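# Unfold a pallet collar and set it squarely on pallet

## Task

Unfold the pallet collar into its open shape and lower it so it sits squarely and fully seated on top of the pallet.

## Robot and tools

Robots: four identical Kinova Gen3 arms named arm1, arm2, arm3 and arm4. Each has seven revolute joints, a Robotiq 2F-85 two-finger gripper and a wrist camera (arm1_cam_wrist to arm4_cam_wrist). Two fixed room cameras also exist: cam_high, looking down from about (0.22, -0.14, 2.21) m, and cam_low, a side view from about (0.81, 1.12, 0.67) m. A hand reaches roughly 1.0 m from its joint-1 axis.

Frames: one shared scene frame in metres, origin on the floor, +z up. Each arm's foot (base_link) faces along its own +x. Feet: arm1 at (-0.435, -0.871, 0.822), quat_wxyz (0.750, 0.002, 0.000, 0.662); arm2 at (0.211, -0.881, 0.768), (0.687, 0, 0, 0.727); arm3 at (1.000, -0.055, 0.775), (0.072, -0.004, 0.003, -0.997); arm4 at (-0.897, -0.144, 0.794), (0.991, 0, 0.006, -0.137). The hand point lies between the finger pads, about 2 cm behind the fingertips (0.5 cm when fully open); the hand's z axis runs along the fingers, and the fingers move apart along its y axis. Camera intrinsics (K, distortion D, image 672x504) and T_world_to_cam are supplied in OpenCV convention; fixed cameras may be shifted by a couple of degrees and millimetres, wrist-camera poses depend on reported joint angles.

move: one action for any subset of arms. Arguments arm1, arm2, arm3, arm4 are separate objects, one per arm; an omitted arm gets nothing new but may still be driving toward an older target. Inside an arm's object: "joints" is a dictionary keyed by joint name giving absolute targets (not offsets), in joint space: joint1_rad to joint7_rad in radians, and gripper_m in metres as the fingertip gap. Name only the joints you want to change. Optional "min_time_s" (0.1 to 8 s) sets a lower bound on that arm's motion duration; slower-needed motions are unaffected. "cameras" is a list of names from arm1_cam_wrist, arm2_cam_wrist, arm3_cam_wrist, arm4_cam_wrist, cam_high, cam_low, or "all"; [] gives none, omitting it gives none after an action and all for an empty call. An empty move returns full state, images and the scene number. Unknown keys make the call invalid; out-of-range numbers get it refused, and after a refusal later move, wait and finished_scene calls in that same reply are skipped. No action may exceed 15 s.

Joint ranges and signs: joint1_rad, joint3_rad, joint5_rad, joint7_rad each -69.115 to 69.115; joint2_rad -2.249 to 2.249; joint4_rad -2.579 to 2.579; joint6_rad -2.099 to 2.099; gripper_m 0 to 0.085. Done tolerance is ±0.01 rad, ±0.003 m for the gripper. joint1 spins the whole arm about its foot axis, positive clockwise viewed from above, zero pointing along the foot's +x. joint2 is the shoulder: zero is upright, positive leans forward. joint3 twists the upper arm. joint4 is the elbow: zero is straight, positive bends in the same sense as positive joint2 (with joint3 at 0). joint5 twists the forearm. joint6 is the wrist: zero is straight, positive bends like positive joint4 (with joint5 at 0). joint7 rolls the hand, positive counter-clockwise seen from behind it. Joint speeds cap at 1.39 rad/s (joints 1-4) and 1.22 rad/s (5-7); accelerations at 1 and 10 rad/s². Joints of one arm start and finish together, so the hand can sweep a wide arc; after big moves the arm may not yet be at target when the result returns.

Grip: no force control. For a firm hold, open wide, then close to a gripper_m well under the part's width so the fingers travel far before contact. Reopen and close again to tighten.

wait: "seconds" 0 to 10, optional "cameras" as in move; commands nothing new and returns state.

zoom_image: "camera" (one of the six names, present in the latest images) and "region" [x0, y0, x1, y1] in image pixels, origin top-left, at most 504 by 504.

finished_scene: "scene" is the current scene's number. Call it only when the collar is open and seated square and will stay that way unaided; it cannot be undone, and the reply tells you the next task.

Reading results: the "move" line lists each arm sent a motion with "done" or its worst status. joint_status words: done, off_target (resting short, maybe still pushing), time_out (target dropped, holding in place), not_followed (a collision guard withheld arm targets; gripper still acts; the arm may resume later), limit_stop_at_motor_heat. Arms listed under "as last shown" were not commanded; their status reads "not commanded" and other missing lines are unchanged. on_its_own reports uncommanded behaviour. "Joint velocities" (rad/s, arm joints only) may read "within noise" when still. Joint torques (N m, offset and noisy, positive toward larger angles) change at rest only through contact or load. Flange force is the external force on the gripper along hand x, y, z, including held weight, noisy and sometimes "no reading". The "pictures" line gives image order; images may lag the state slightly.

Avoid: any hard contact between arms (fails the scene), including a gripper closing on another arm's fingers; the guard may react too late and ignores fingers. Arms keep pushing after touching things, so do not drive into the pallet, table or collar. Torque limits are 104.5 N m (joints 1-4) and 51.3 N m (5-7); exceeding one, or straying over 5 degrees from plan, freezes that arm for 10 s. Long stretched poses or loads heat motors: MOTOR HOT appears at 60 °C, and at 75 °C the arm sags and stops for 30-60 s. Never let the collar or anything else fall, be dropped while moving, or leave the work area or reach the floor. Avoid slams, yanks, twisting or squeezing a part that is still supported. Loose objects can be nudged by outside disturbances; check the cameras before finishing. The scene keeps running while you compose replies, with arms holding their last commands.

Each tool is called by a JSON object that holds its "fn" and its "kwargs".

## Session

I'll start by looking at the full state and all cameras.

{"fn": "move", "kwargs": {"cameras": ["all"]}}

Scene clock: 0.00 s.
Joint torques (N m): no reading
Flange force (N): no reading
Joint velocities: within noise
arm1.joint_positions: joint1_rad=-0.505 joint2_rad=-0.330 joint3_rad=-0.093 joint4_rad=+1.536 joint5_rad=-0.067 joint6_rad=+1.972 joint7_rad=+1.328 gripper_m=+0.085
arm1.joint_status: not commanded
arm1.hand: x=-0.4993 y=-0.7430 z=+1.3066 quat_wxyz=(+0.022, +0.789, -0.614, +0.009) (m; scene frame)
arm2.joint_positions: joint1_rad=-0.369 joint2_rad=-0.397 joint3_rad=-0.048 joint4_rad=+1.558 joint5_rad=-0.012 joint6_rad=+1.998 joint7_rad=+1.875 gripper_m=+0.085
arm2.joint_status: not commanded
arm2.hand: x=+0.1730 y=-0.7659 z=+1.2549 quat_wxyz=(+0.003, +0.922, -0.386, +0.009) (m; scene frame)
arm3.joint_positions: joint1_rad=-0.405 joint2_rad=-0.405 joint3_rad=-0.089 joint4_rad=+1.554 joint5_rad=+0.018 joint6_rad=+2.046 joint7_rad=+1.803 gripper_m=+0.085
arm3.joint_status: not commanded
arm3.hand: x=+0.9066 y=-0.1012 z=+1.2654 quat_wxyz=(+0.035, -0.909, -0.414, -0.019) (m; scene frame)
arm4.joint_positions: joint1_rad=-0.417 joint2_rad=-0.357 joint3_rad=-0.027 joint4_rad=+1.431 joint5_rad=-0.011 joint6_rad=+2.030 joint7_rad=+1.200 gripper_m=+0.085
arm4.joint_status: not commanded
arm4.hand: x=-0.7489 y=-0.1409 z=+1.3100 quat_wxyz=(-0.011, -0.099, -0.995, -0.005) (m; scene frame)
pictures: arm1_cam_wrist, arm2_cam_wrist, arm3_cam_wrist, arm4_cam_wrist, cam_high, cam_low

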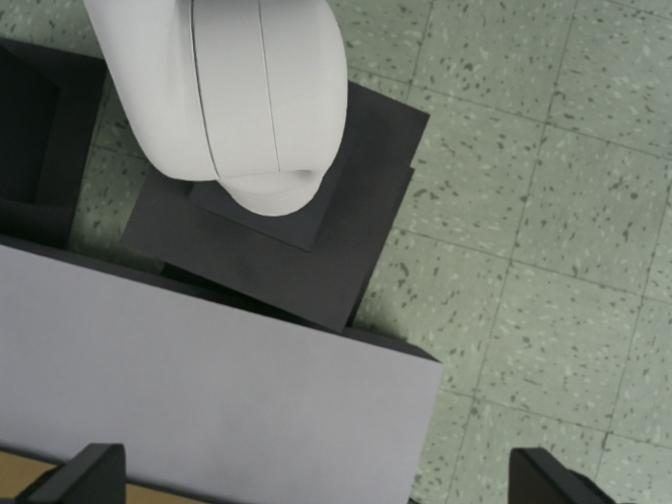

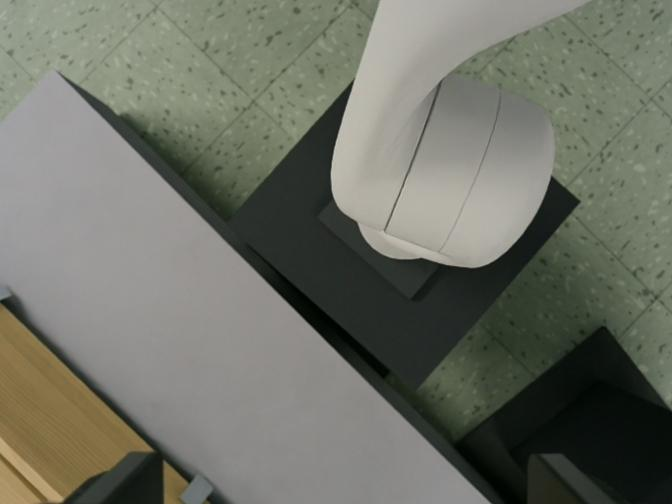

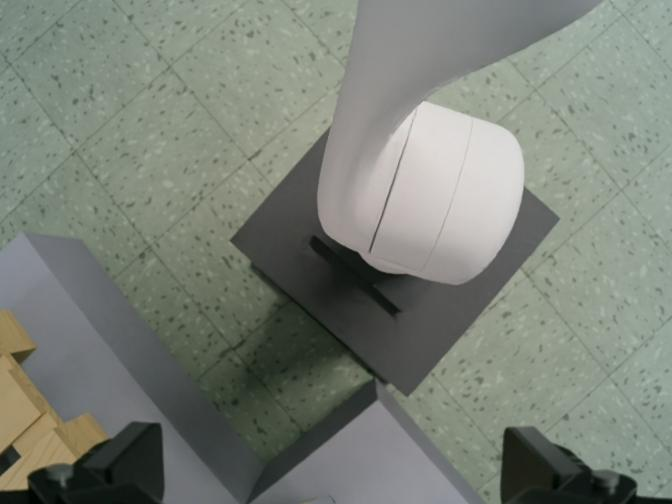

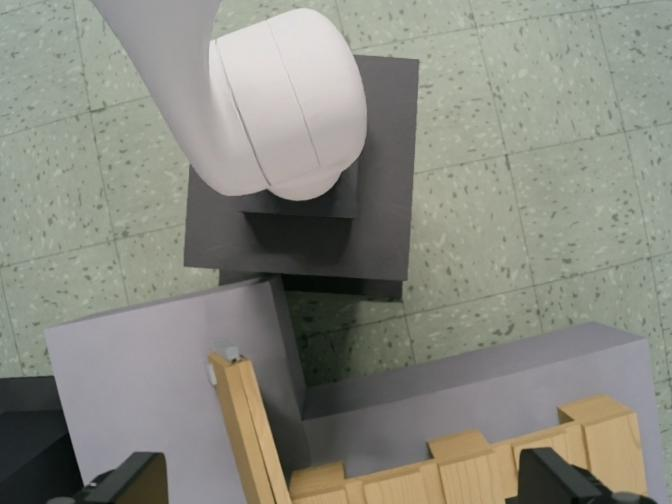

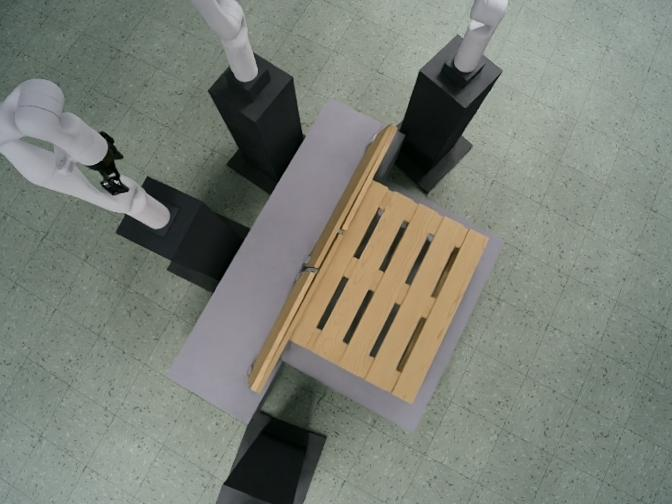

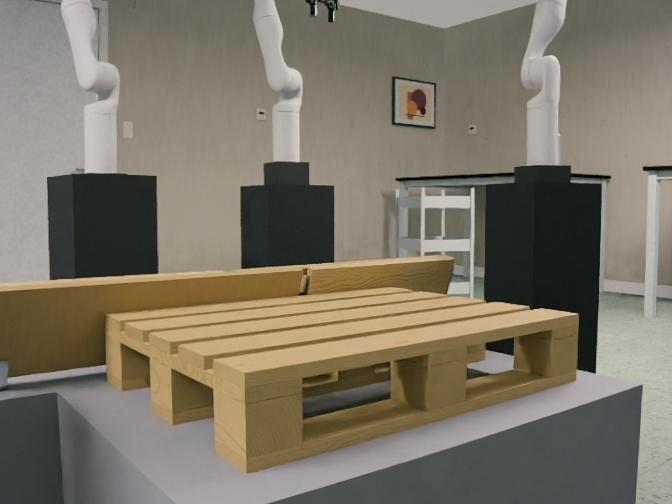

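{"fn": "zoom_image", "kwargs": {"camera": "cam_high", "region": [230, 100, 510, 440]}}

{"fn": "zoom_image", "kwargs": {"camera": "cam_low", "region": [0, 220, 500, 480]}}

{"fn": "zoom_image", "kwargs": {"camera": "cam_high", "region": [230, 240, 350, 400]}}

{"fn": "zoom_image", "kwargs": {"camera": "cam_high", "region": [300, 110, 420, 270]}}

Scaled by 1.482 from the camera's 672x504 image, which has a finer 960x720 frame.

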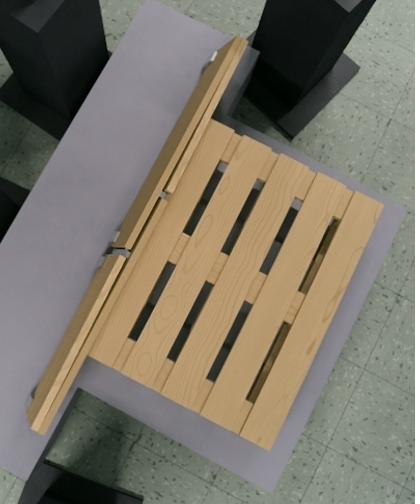

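Scaled by 1.008 from the camera's 672x504 image, which has a finer 960x720 frame.

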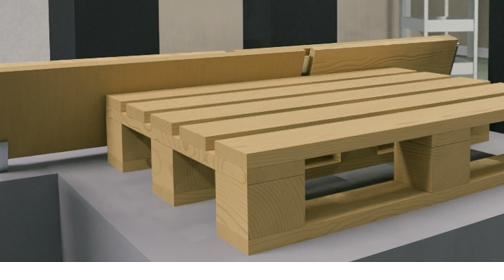

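Scaled by 3.150 from the camera's 672x504 image, which has a finer 960x720 frame.

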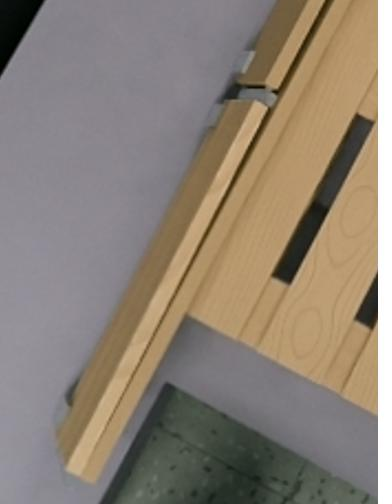

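Scaled by 3.150 from the camera's 672x504 image, which has a finer 960x720 frame.

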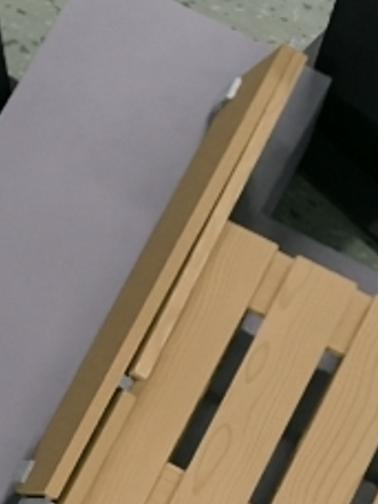

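{"fn": "zoom_image", "kwargs": {"camera": "cam_low", "region": [90, 260, 330, 480]}}

{"fn": "zoom_image", "kwargs": {"camera": "cam_low", "region": [0, 240, 130, 400]}}

{"fn": "zoom_image", "kwargs": {"camera": "cam_low", "region": [280, 240, 500, 340]}}

{"fn": "zoom_image", "kwargs": {"camera": "cam_high", "region": [350, 320, 450, 420]}}

{"fn": "zoom_image", "kwargs": {"camera": "cam_high", "region": [360, 110, 500, 250]}}

Scaled by 2.100 from the camera's 672x504 image, which has a finer 960x720 frame.

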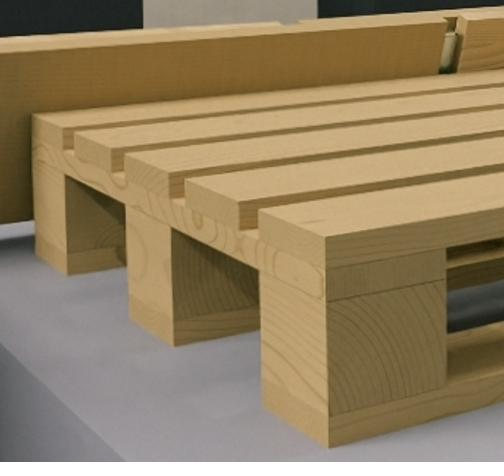

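Scaled by 3.150 from the camera's 672x504 image, which has a finer 960x720 frame.

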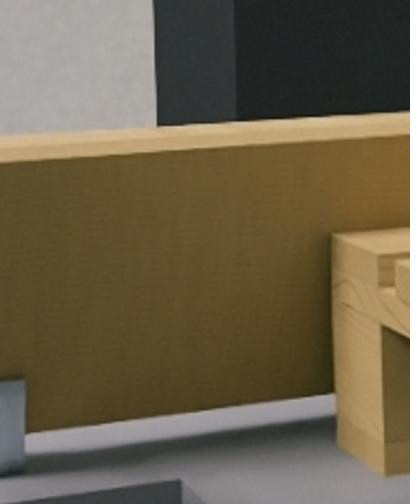

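Scaled by 2.291 from the camera's 672x504 image, which has a finer 960x720 frame.

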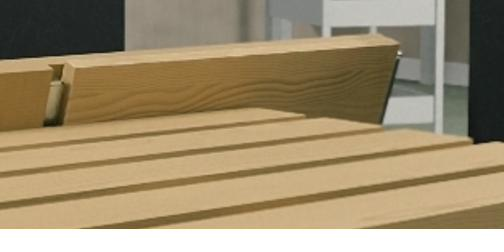

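Scaled by 5.040 from the camera's 672x504 image, which has a finer 960x720 frame.

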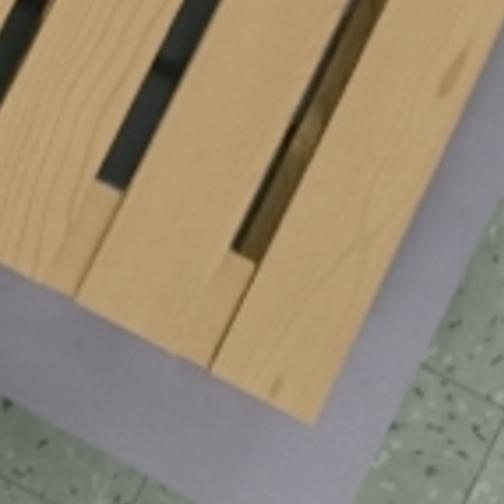

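Scaled by 3.600 from the camera's 672x504 image, which has a finer 960x720 frame.

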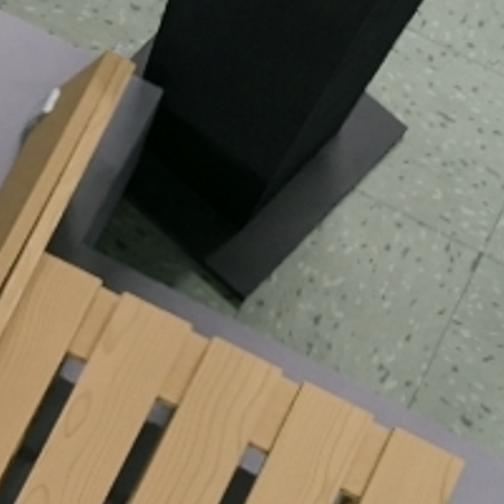

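{"fn": "move", "kwargs": {"arm1": {"joints": {"joint1_rad": -0.4136, "joint2_rad": 0.9694, "joint3_rad": 0, "joint4_rad": 1.4404, "joint5_rad": 0, "joint6_rad": 0.7318, "joint7_rad": -0.2386}}, "arm2": {"joints": {"joint1_rad": -0.2957, "joint2_rad": 0.9164, "joint3_rad": 0, "joint4_rad": 1.3363, "joint5_rad": 0, "joint6_rad": 0.8889, "joint7_rad": 2.84}}, "arm3": {"joints": {"joint1_rad": -0.3155, "joint2_rad": 0.7809, "joint3_rad": 0, "joint4_rad": 1.6973, "joint5_rad": 0, "joint6_rad": 0.6634, "joint7_rad": 1.1617}}, "arm4": {"joints": {"joint1_rad": -0.6587, "joint2_rad": 0.5527, "joint3_rad": 0, "joint4_rad": 1.2618, "joint5_rad": 0, "joint6_rad": 1.3271, "joint7_rad": 1.1868}}, "cameras": ["arm1_cam_wrist", "arm2_cam_wrist", "arm3_cam_wrist", "arm4_cam_wrist"]}}

Scene clock: 60.87 s.
Joint torques (N m): arm1=[1.44 -22.26 1 -6.57 0.49 0.34 -0.38] | arm2=[-0.9 -23.63 0.92 -5.6 0.17 0.02 0.06] | arm3=[0.47 -17.66 1.6 -4.5 -0.23 -0.26 -0.25] | arm4=[1.55 -18.8 2.14 -8.42 -0.19 0.71 0.3]
Flange force (N): arm1=[1.4 -4.0 0.6] | arm2=[-0.3 -7.3 -0.1] | arm3=[-1.3 0.4 -5.0] | arm4=[3.3 3.0 0.8]
move: arm1 done; arm2 done; arm3 done; arm4 done
Joint velocities: within noise
arm1.joint_positions: joint1_rad=-0.414 joint2_rad=+0.969 joint3_rad=+0.000 joint4_rad=+1.440 joint5_rad=+0.000 joint6_rad=+0.732 joint7_rad=-0.239 gripper_m=+0.085
arm1.joint_status: all done
arm1.hand: x=-0.5697 y=-0.3297 z=+0.8019 quat_wxyz=(+0.001, +0.025, -1.000, -0.002) (m; scene frame)
arm2.joint_positions: joint1_rad=-0.296 joint2_rad=+0.916 joint3_rad=+0.000 joint4_rad=+1.336 joint5_rad=+0.000 joint6_rad=+0.889 joint7_rad=+2.840 gripper_m=+0.085
arm2.joint_status: all done
arm2.hand: x=+0.0357 y=-0.3296 z=+0.7997 quat_wxyz=(+0.000, +1.000, +0.025, +0.000) (m; scene frame)
arm3.joint_positions: joint1_rad=-0.316 joint2_rad=+0.781 joint3_rad=+0.000 joint4_rad=+1.697 joint5_rad=+0.000 joint6_rad=+0.663 joint7_rad=+1.162 gripper_m=+0.085
arm3.joint_status: all done
arm3.hand: x=+0.5501 y=-0.2508 z=+0.8023 quat_wxyz=(+0.003, -1.000, -0.026, +0.004) (m; scene frame)
arm4.joint_positions: joint1_rad=-0.659 joint2_rad=+0.553 joint3_rad=+0.000 joint4_rad=+1.262 joint5_rad=+0.000 joint6_rad=+1.327 joint7_rad=+1.187 gripper_m=+0.085
arm4.joint_status: all done
arm4.hand: x=-0.3972 y=+0.0295 z=+1.0438 quat_wxyz=(+0.006, +0.000, -1.000, -0.001) (m; scene frame)
pictures: arm1_cam_wrist, arm2_cam_wrist, arm3_cam_wrist, arm4_cam_wrist
camera_calibration:
arm1_cam_wrist: T_world_to_cam=[[-0.0630467, 0.997343, 0.0364841, 0.258293], [0.997808, 0.0622544, 0.02246, 0.623784], [0.0201291, 0.0378202, -0.999082, 0.974366], [0, 0, 0, 1]] pos_world=[-0.625745, -0.333291, 0.950037]
arm2_cam_wrist: T_world_to_cam=[[0.0564686, -0.998403, -0.00164661, -0.331043], [-0.9984, -0.0564731, 0.00281927, 0.0695495], [-0.00290775, 0.00148477, -0.999995, 0.944423], [0, 0, 0, 1]] pos_world=[0.0908779, -0.327989, 0.943677]
arm3_cam_wrist: T_world_to_cam=[[0.0619431, -0.99806, -0.0063235, -0.280047], [-0.997849, -0.0620638, 0.0211107, 0.568943], [-0.0214622, 0.00500224, -0.999757, 0.962714], [0, 0, 0, 1]] pos_world=[0.605728, -0.249008, 0.948699]
arm4_cam_wrist: T_world_to_cam=[[-0.00419472, 0.999962, 0.00762263, -0.0408715], [0.999893, 0.00430092, -0.0139685, 0.462346], [-0.0140008, 0.00756322, -0.999873, 1.18668], [0, 0, 0, 1]] pos_world=[-0.445854, 0.0299064, 1.19329]

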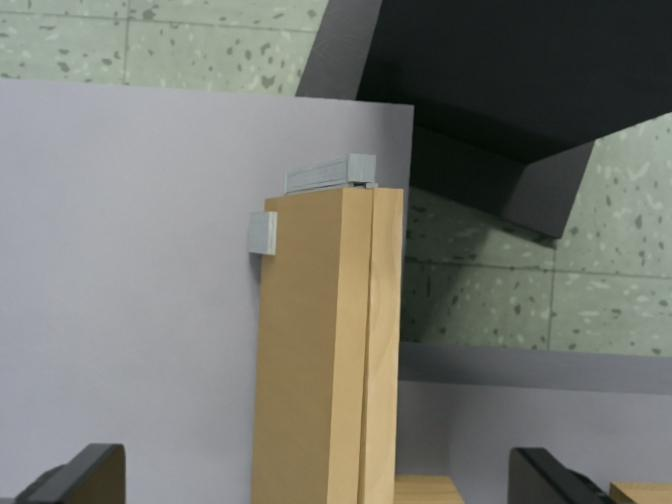

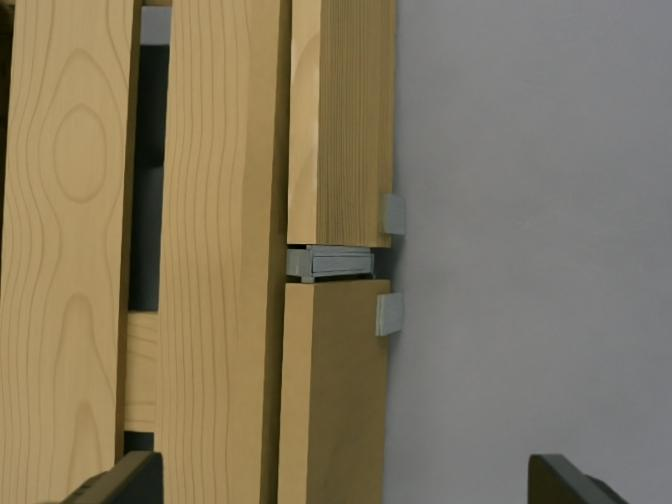

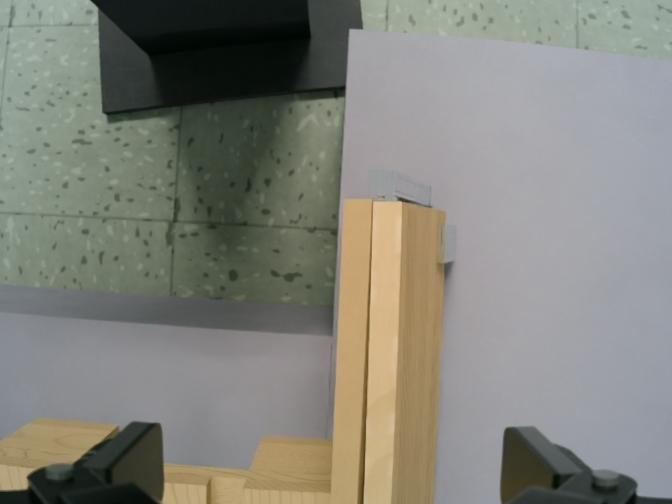

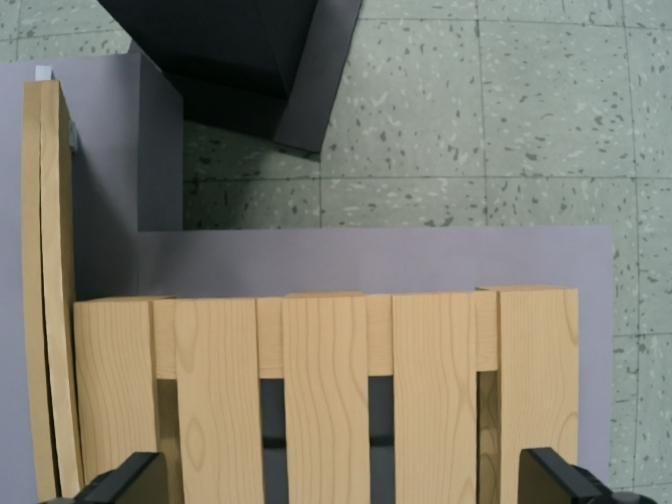

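{"fn": "zoom_image", "kwargs": {"camera": "arm2_cam_wrist", "region": [240, 160, 440, 360]}}

{"fn": "zoom_image", "kwargs": {"camera": "arm1_cam_wrist", "region": [220, 130, 440, 350]}}

{"fn": "zoom_image", "kwargs": {"camera": "arm3_cam_wrist", "region": [300, 140, 500, 340]}}

{"fn": "zoom_image", "kwargs": {"camera": "arm4_cam_wrist", "region": [0, 50, 200, 350]}}

Scaled by 2.520.

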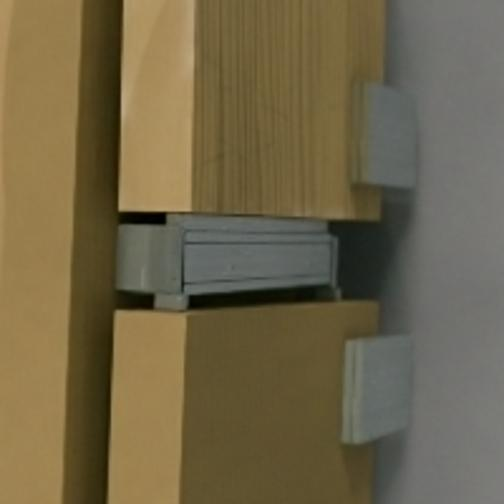

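Scaled by 2.291.

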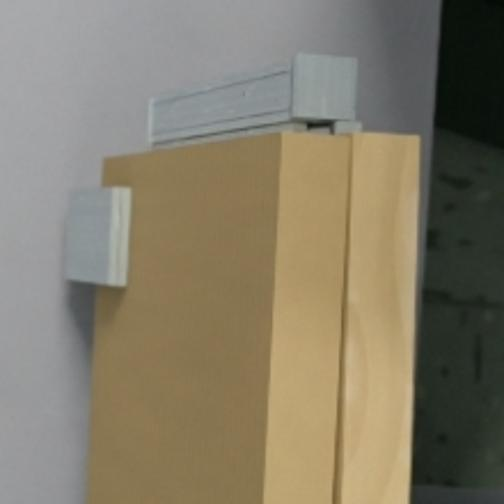

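Scaled by 2.520.

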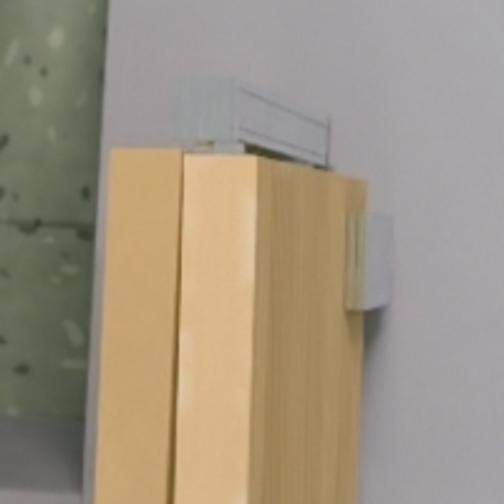

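Scaled by 1.680.

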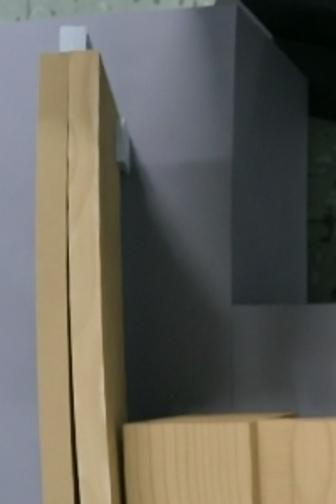

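{"fn": "zoom_image", "kwargs": {"camera": "arm4_cam_wrist", "region": [40, 260, 190, 410]}}

{"fn": "zoom_image", "kwargs": {"camera": "arm4_cam_wrist", "region": [470, 260, 620, 410]}}

{"fn": "zoom_image", "kwargs": {"camera": "arm3_cam_wrist", "region": [0, 380, 350, 504]}}

{"fn": "zoom_image", "kwargs": {"camera": "arm1_cam_wrist", "region": [330, 350, 672, 504]}}

Scaled by 3.360.

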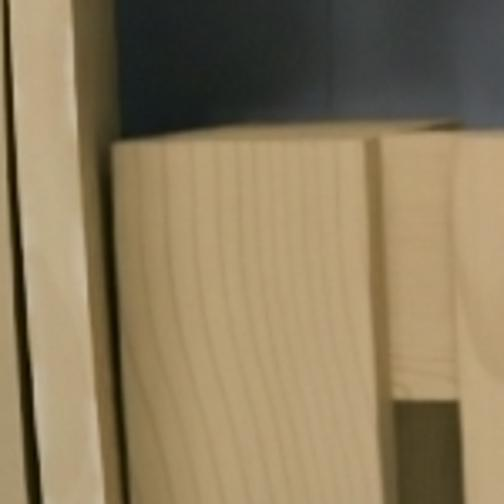

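Scaled by 3.360.

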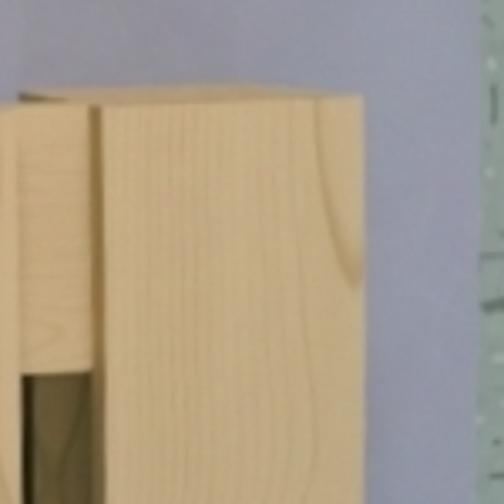

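Scaled by 1.440.

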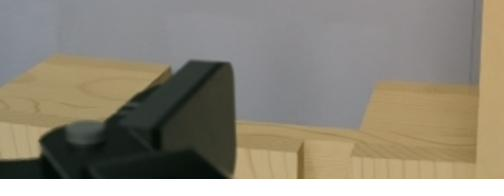

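Scaled by 1.474.

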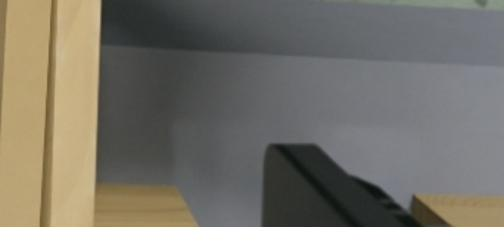

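{"fn": "move", "kwargs": {"arm1": {"joints": {"joint1_rad": 0.2705, "joint2_rad": 1.3537, "joint3_rad": 0, "joint4_rad": 1.0210, "joint5_rad": 0, "joint6_rad": 0.7669, "joint7_rad": -2.7205, "gripper_m": 0.03}}, "arm2": {"joints": {"joint1_rad": -0.2842, "joint2_rad": 1.1920, "joint3_rad": 0, "joint4_rad": 1.2347, "joint5_rad": 0, "joint6_rad": 0.7149, "joint7_rad": 2.8271}}, "arm3": {"joints": {"joint1_rad": -0.1205, "joint2_rad": 1.0727, "joint3_rad": 0, "joint4_rad": 0.9948, "joint5_rad": 0, "joint6_rad": 1.0741, "joint7_rad": 1.3567}}, "arm4": {"joints": {"joint1_rad": -0.2169, "joint2_rad": 0.8914, "joint3_rad": 0, "joint4_rad": 1.5102, "joint5_rad": 0, "joint6_rad": 0.7400, "joint7_rad": 1.6286}}, "cameras": ["arm1_cam_wrist", "arm2_cam_wrist", "arm3_cam_wrist", "arm4_cam_wrist", "cam_low"]}}

{"fn": "zoom_image", "kwargs": {"camera": "arm1_cam_wrist", "region": [200, 130, 460, 390]}}

{"fn": "zoom_image", "kwargs": {"camera": "arm2_cam_wrist", "region": [200, 130, 460, 390]}}

{"fn": "zoom_image", "kwargs": {"camera": "arm3_cam_wrist", "region": [150, 100, 550, 500]}}

{"fn": "zoom_image", "kwargs": {"camera": "arm4_cam_wrist", "region": [100, 100, 500, 500]}}

Scene clock: 121.17 s.
Joint torques (N m): arm1=[1.38 -23.86 1.01 -6.69 0.51 0.32 -0.36] | arm2=[-1.02 -25.36 1.06 -4.59 0.08 0.05 0.06] | arm3=[0.47 -23.27 1.66 -6.88 -0.23 -0.25 -0.24] | arm4=[1.66 -21.09 2.42 -6.24 -0.17 0.76 0.28]
Flange force (N): arm1=[-2.6 -3.6 0.4] | arm2=[-0.1 -7.3 1.6] | arm3=[-0.8 0.1 -4.2] | arm4=[2.1 3.5 0.1]
move: arm1 time_out; arm2 done; arm3 done; arm4 time_out
Joint velocities: within noise
arm1.joint_positions: joint1_rad=-0.167 joint2_rad=+1.108 joint3_rad=+0.000 joint4_rad=+1.290 joint5_rad=+0.000 joint6_rad=+0.744 joint7_rad=-1.131 gripper_m=+0.030
arm1.joint_status: joint1_rad time_out (moved +0.246 of +0.684); joint2_rad time_out (moved +0.138 of +0.384); joint4_rad time_out (moved -0.151 of -0.419); joint6_rad time_out (moved +0.013 of +0.035); joint7_rad time_out (moved -0.893 of -2.482); the others done
arm1.hand: x=-0.4353 y=-0.2806 z=+0.7543 quat_wxyz=(+0.002, -0.518, -0.855, -0.001) (m; scene frame)
arm2.joint_positions: joint1_rad=-0.284 joint2_rad=+1.192 joint3_rad=+0.000 joint4_rad=+1.235 joint5_rad=+0.000 joint6_rad=+0.715 joint7_rad=+2.827 gripper_m=+0.085
arm2.joint_status: all done
arm2.hand: x=+0.0357 y=-0.3095 z=+0.6599 quat_wxyz=(+0.000, +1.000, +0.013, +0.000) (m; scene frame)
arm3.joint_positions: joint1_rad=-0.120 joint2_rad=+1.073 joint3_rad=+0.000 joint4_rad=+0.995 joint5_rad=+0.000 joint6_rad=+1.074 joint7_rad=+1.357 gripper_m=+0.085
arm3.joint_status: all done
arm3.hand: x=+0.3700 y=-0.2009 z=+0.8042 quat_wxyz=(+0.003, -1.000, -0.026, +0.004) (m; scene frame)
arm4.joint_positions: joint1_rad=-0.278 joint2_rad=+0.845 joint3_rad=+0.000 joint4_rad=+1.476 joint5_rad=+0.000 joint6_rad=+0.821 joint7_rad=+1.568 gripper_m=+0.085
arm4.joint_status: joint1_rad time_out (moved +0.381 of +0.442); joint2_rad time_out (moved +0.292 of +0.339); joint4_rad time_out (moved +0.214 of +0.248); joint6_rad time_out (moved -0.506 of -0.587); joint7_rad time_out (moved +0.381 of +0.442); the others done
arm4.hand: x=-0.3523 y=-0.1673 z=+0.8256 quat_wxyz=(+0.006, +0.000, -1.000, -0.001) (m; scene frame)
pictures: arm1_cam_wrist, arm2_cam_wrist, arm3_cam_wrist, arm4_cam_wrist, cam_low
joint command not followed: on one or more control steps a check withheld the commanded joint targets of the arm1 arm, and it was not sent them on those steps.
cause: the commanded joint targets, or the way to them, would bring a part of the robot too close to another arm (a part of this arm and the arm4 arm's gripper, along the way the arms are being sent, or toward where that arm still pushes).
joint command not followed: on one or more control steps a check withheld the commanded joint targets of the arm4 arm, and it was not sent them on those steps.
cause: the commanded joint targets, or the way to them, would bring a part of the robot too close to another arm (the arm1 arm, along the way the arms are being sent, or toward where that arm still pushes).
camera_calibration:
arm1_cam_wrist: T_world_to_cam=[[0.879499, 0.474799, 0.0323454, 0.486405], [0.474363, -0.88009, 0.0205456, -0.00310785], [0.0382219, -0.00272644, -0.999266, 0.918881], [0, 0, 0, 1]] pos_world=[-0.46144, -0.231175, 0.902537]
arm2_cam_wrist: T_world_to_cam=[[0.0320732, -0.999484, -0.00156917, -0.310767], [-0.999481, -0.0320776, 0.00291352, 0.078641], [-0.00296235, 0.00147491, -0.999995, 0.804699], [0, 0, 0, 1]] pos_world=[0.0909513, -0.309271, 0.803977]
arm3_cam_wrist: T_world_to_cam=[[0.0619436, -0.99806, -0.00632352, -0.219076], [-0.997849, -0.0620643, 0.0211107, 0.392287], [-0.0214622, 0.00500224, -0.999757, 0.960499], [0, 0, 0, 1]] pos_world=[0.425628, -0.199108, 0.950599]
arm4_cam_wrist: T_world_to_cam=[[-0.00419324, 0.999962, 0.00762348, 0.157772], [0.99989, 0.00430096, -0.0141685, 0.415444], [-0.0142007, 0.00756324, -0.999871, 0.970636], [0, 0, 0, 1]] pos_world=[-0.400953, -0.166894, 0.975193]

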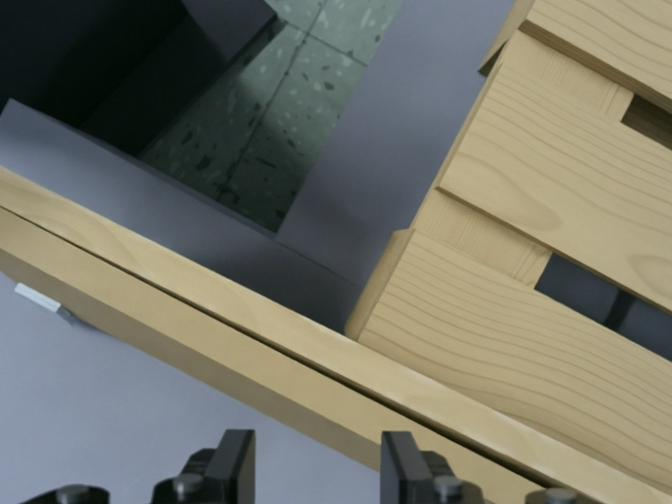

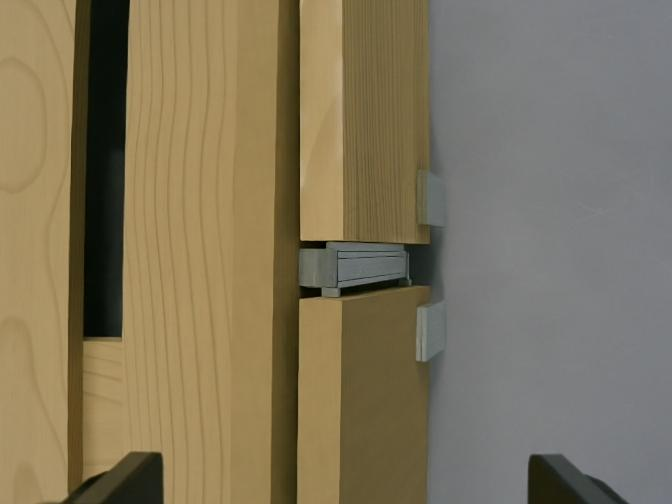

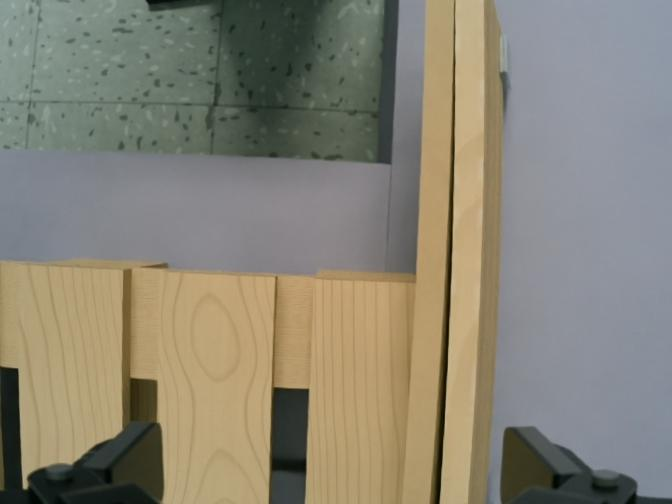

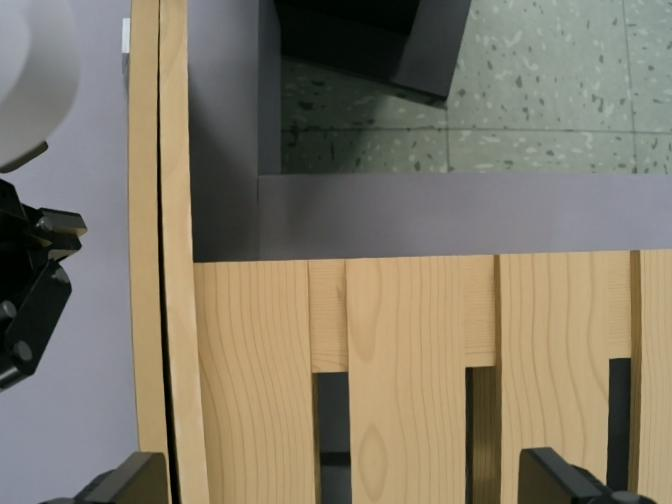

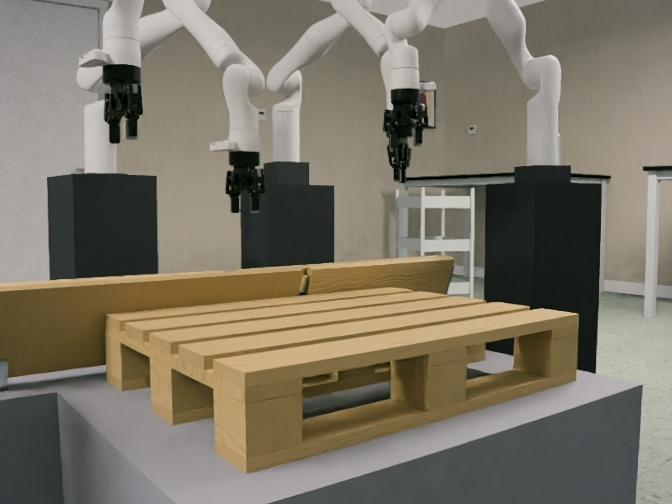

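Scaled by 1.938.

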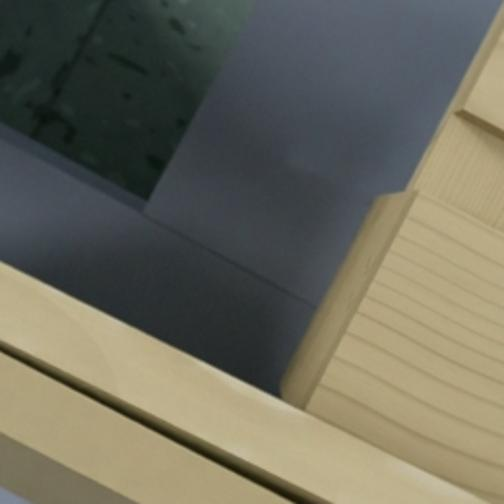

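Scaled by 1.938.

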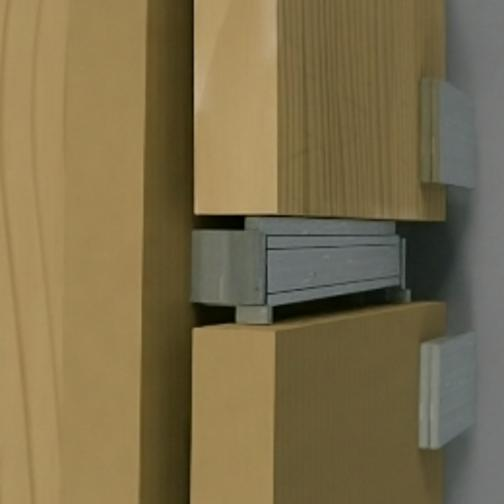

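Scaled by 1.260.

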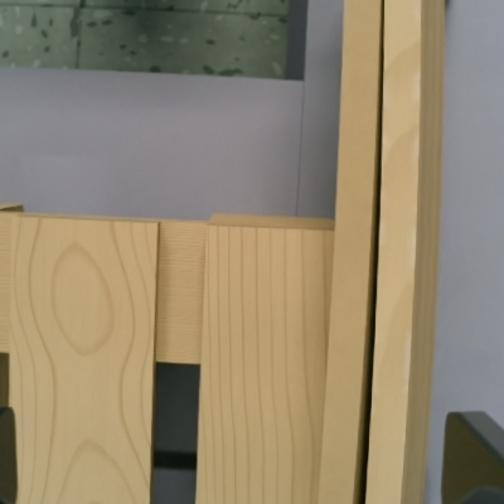

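Scaled by 1.260.

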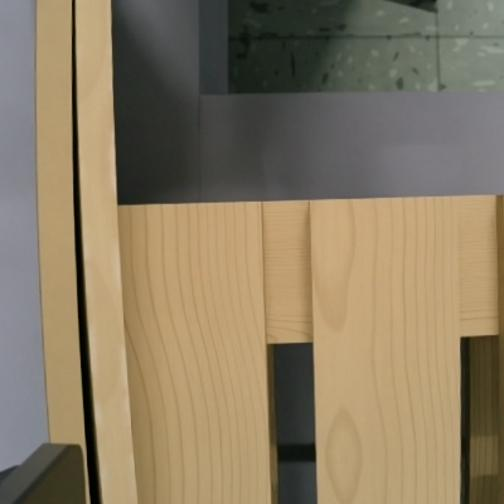

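{"fn": "zoom_image", "kwargs": {"camera": "arm1_cam_wrist", "region": [140, 400, 460, 504]}}

{"fn": "zoom_image", "kwargs": {"camera": "cam_low", "region": [60, 40, 300, 240]}}

{"fn": "zoom_image", "kwargs": {"camera": "cam_low", "region": [340, 20, 500, 200]}}

{"fn": "zoom_image", "kwargs": {"camera": "arm2_cam_wrist", "region": [230, 200, 460, 380]}}

Scaled by 1.575.

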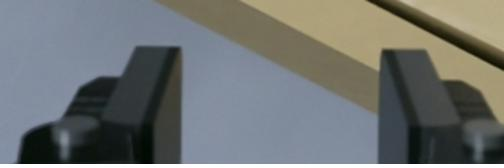

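Scaled by 2.100 from the camera's 672x504 image, which has a finer 960x720 frame.

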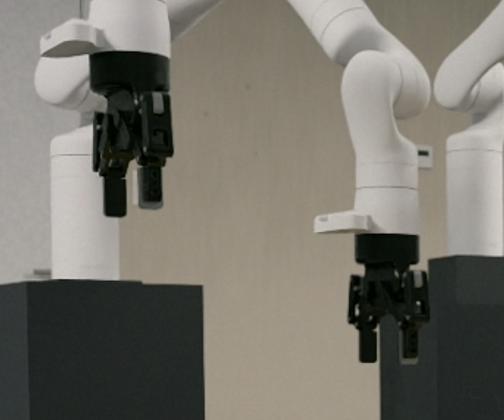

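Scaled by 2.800 from the camera's 672x504 image, which has a finer 960x720 frame.

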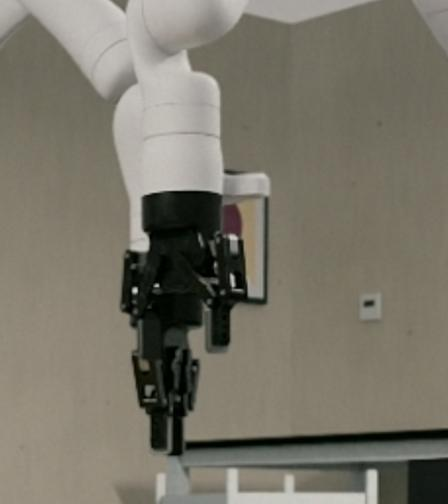

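Scaled by 2.191.

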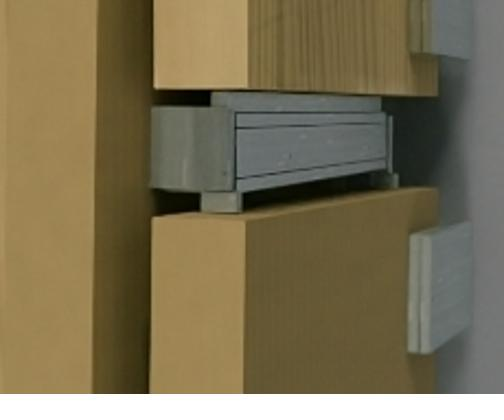

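{"fn": "zoom_image", "kwargs": {"camera": "arm2_cam_wrist", "region": [220, 0, 370, 110]}}

{"fn": "zoom_image", "kwargs": {"camera": "arm2_cam_wrist", "region": [220, 394, 370, 504]}}

{"fn": "zoom_image", "kwargs": {"camera": "arm2_cam_wrist", "region": [220, 190, 370, 300]}}

Scaled by 3.360.

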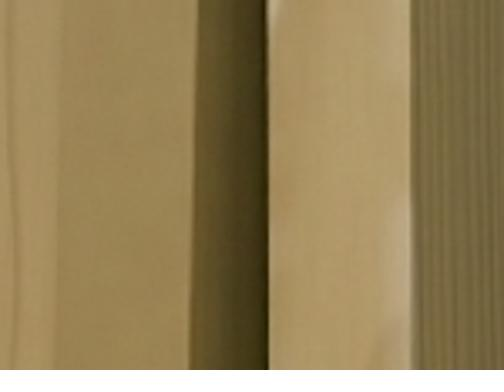

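Scaled by 3.360.

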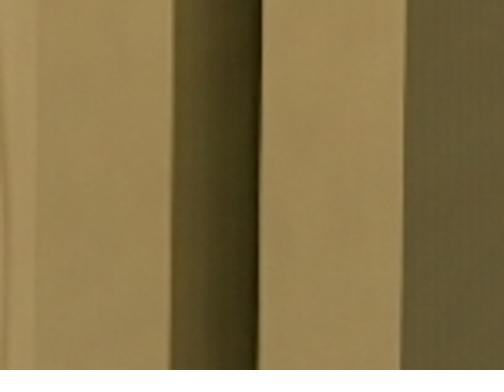

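Scaled by 3.360.

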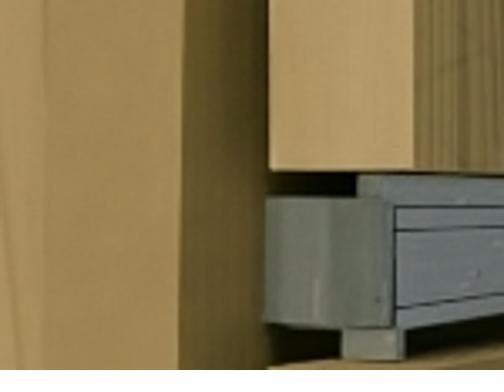

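{"fn": "move", "kwargs": {"arm1": {"joints": {"joint1_rad": -0.505, "joint2_rad": -0.33, "joint4_rad": 1.536, "joint6_rad": 1.972, "joint7_rad": -0.24}}, "arm2": {"joints": {"joint1_rad": -0.1370, "joint2_rad": 1.6974, "joint4_rad": 0.3268, "joint6_rad": 1.4443, "joint7_rad": 2.9827, "gripper_m": 0.0245}, "min_time_s": 2}, "arm3": {"joints": {"joint1_rad": -0.4120, "joint2_rad": 1.1698, "joint4_rad": 0.9465, "joint6_rad": 1.0253, "joint7_rad": 1.102}, "min_time_s": 2}, "arm4": {"joints": {"joint1_rad": 0.2125, "joint2_rad": 0.9188, "joint4_rad": 1.6691, "joint6_rad": 0.5537, "joint7_rad": 2.084}, "min_time_s": 2.5}, "cameras": ["arm2_cam_wrist", "arm3_cam_wrist", "arm4_cam_wrist"]}}

{"fn": "zoom_image", "kwargs": {"camera": "arm2_cam_wrist", "region": [236, 354, 436, 504]}}

Scene clock: 195.23 s.
Joint torques (N m): arm1=[1.43 -0.3 0.51 -8.71 0.5 0.44 -0.34] | arm2=[-0.84 -27.82 1.03 -5.74 0.18 0.94 0.08] | arm3=[0.51 -23.92 1.67 -6.65 -0.23 -0.25 -0.22] | arm4=[1.77 -20.19 2.43 -4.36 -0.13 0.76 0.31]
Flange force (N): arm1=[1.0 -3.4 4.4] | arm2=no reading | arm3=[-1.1 0.5 -4.1] | arm4=[-0.3 4.1 -0.2]
move: arm1 done; arm2 done; arm3 done; arm4 done
Joint velocities: within noise
arm1.joint_positions: joint1_rad=-0.505 joint2_rad=-0.330 joint3_rad=+0.000 joint4_rad=+1.536 joint5_rad=+0.000 joint6_rad=+1.972 joint7_rad=-0.240 gripper_m=+0.030
arm1.joint_status: all done
arm1.hand: x=-0.4647 y=-0.7276 z=+1.3065 quat_wxyz=(-0.004, +0.070, -0.997, +0.016) (m; scene frame)
arm2.joint_positions: joint1_rad=-0.137 joint2_rad=+1.697 joint3_rad=+0.000 joint4_rad=+0.327 joint5_rad=+0.000 joint6_rad=+1.444 joint7_rad=+2.983 gripper_m=+0.025
arm2.joint_status: all done
arm2.hand: x=+0.1207 y=-0.2869 z=+0.5674 quat_wxyz=(+0.160, +0.987, +0.017, +0.028) (m; scene frame)
arm3.joint_positions: joint1_rad=-0.412 joint2_rad=+1.170 joint3_rad=+0.000 joint4_rad=+0.946 joint5_rad=+0.000 joint6_rad=+1.025 joint7_rad=+1.102 gripper_m=+0.085
arm3.joint_status: all done
arm3.hand: x=+0.4293 y=-0.3808 z=+0.7526 quat_wxyz=(+0.003, -0.999, -0.044, +0.004) (m; scene frame)
arm4.joint_positions: joint1_rad=+0.212 joint2_rad=+0.919 joint3_rad=+0.000 joint4_rad=+1.669 joint5_rad=+0.000 joint6_rad=+0.554 joint7_rad=+2.084 gripper_m=+0.085
arm4.joint_status: all done
arm4.hand: x=-0.4681 y=-0.3999 z=+0.7495 quat_wxyz=(+0.006, +0.013, -1.000, -0.001) (m; scene frame)
pictures: arm2_cam_wrist, arm3_cam_wrist, arm4_cam_wrist
led back after a hold (arm1 arm): the arm was led back toward your command in small steps, so it may still be short of it.
led back after a hold (arm4 arm): the arm was led back toward your command in small steps, so it may still be short of it.
joint command not followed: on one or more control steps a check withheld the commanded joint targets of the arm1 arm, and it was not sent them on those steps.
cause: the commanded joint targets, or the way to them, would bring a part of the robot too close to another arm (this arm's gripper and a part of the arm4 arm, along the way the arms are being sent, or toward where that arm still pushes).
joint command not followed: on one or more control steps a check withheld the commanded joint targets of the arm4 arm, and it was not sent them on those steps.
cause: the commanded joint targets, or the way to them, would bring a part of the robot too close to another arm (the arm1 arm, where that arm stood when this arm was held).
camera_calibration:
arm2_cam_wrist: T_world_to_cam=[[0.0305215, -0.948308, 0.31588, -0.456234], [-0.997812, -0.0474482, -0.0460326, 0.187827], [0.058641, -0.313784, -0.947682, 0.584775], [0, 0, 0, 1]] pos_world=[0.167049, -0.240246, 0.706942]
arm3_cam_wrist: T_world_to_cam=[[0.0986517, -0.9951, -0.00662372, -0.417076], [-0.994892, -0.0987699, 0.0208644, 0.426364], [-0.0214164, 0.00453158, -0.99976, 0.910775], [0, 0, 0, 1]] pos_world=[0.484837, -0.377047, 0.898898]
arm4_cam_wrist: T_world_to_cam=[[-0.0301889, 0.999513, 0.00793986, 0.377888], [0.999444, 0.0302972, -0.0138866, 0.541113], [-0.0141204, 0.00751622, -0.999872, 0.894596], [0, 0, 0, 1]] pos_world=[-0.516772, -0.400822, 0.898996]

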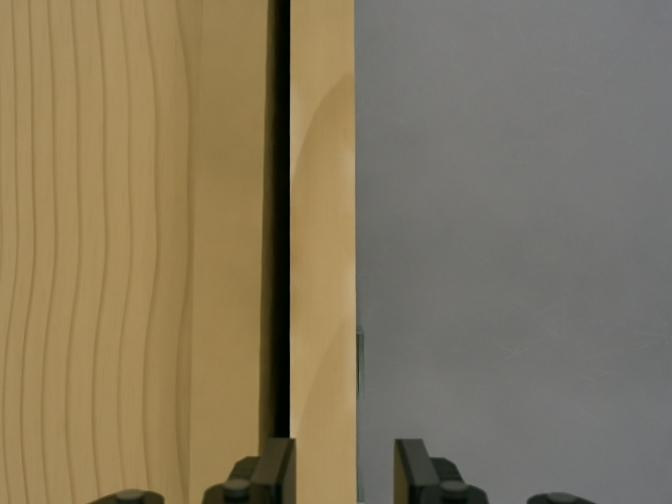

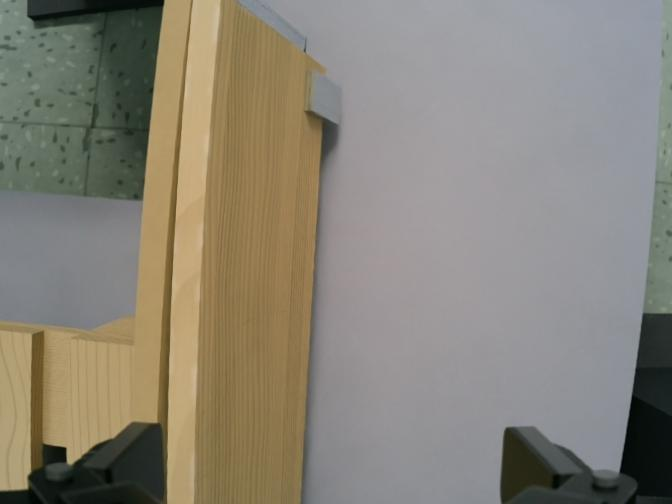

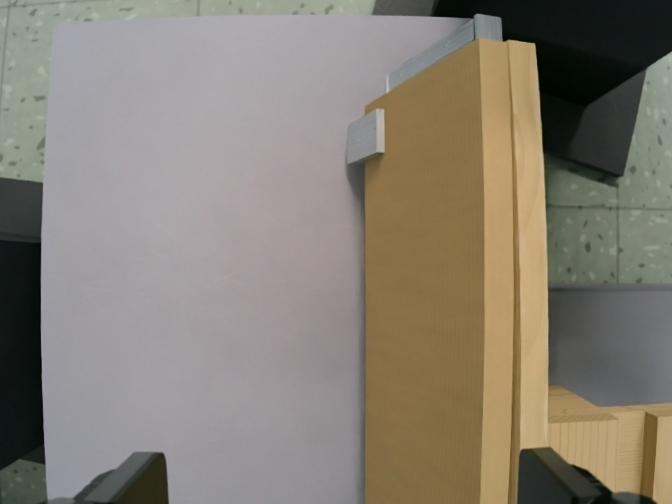

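Scaled by 2.520.

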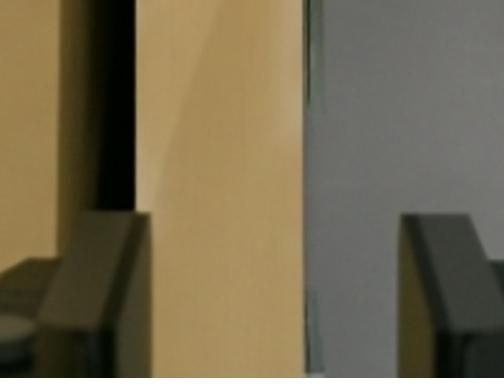

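{"fn": "zoom_image", "kwargs": {"camera": "arm2_cam_wrist", "region": [220, 330, 370, 450]}}

{"fn": "zoom_image", "kwargs": {"camera": "arm2_cam_wrist", "region": [180, 0, 380, 150]}}

Scaled by 3.360.

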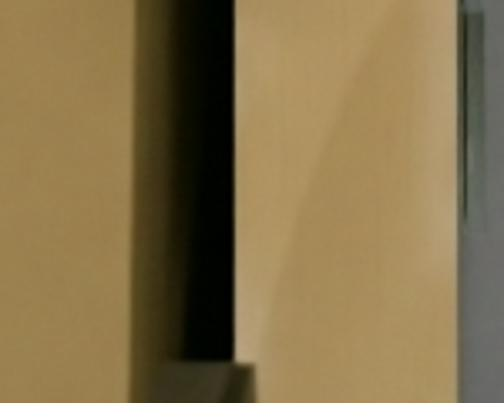

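Scaled by 2.520.

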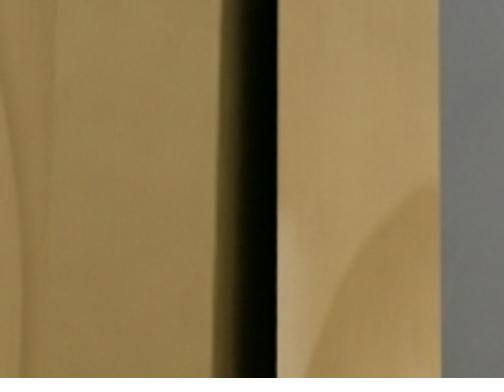

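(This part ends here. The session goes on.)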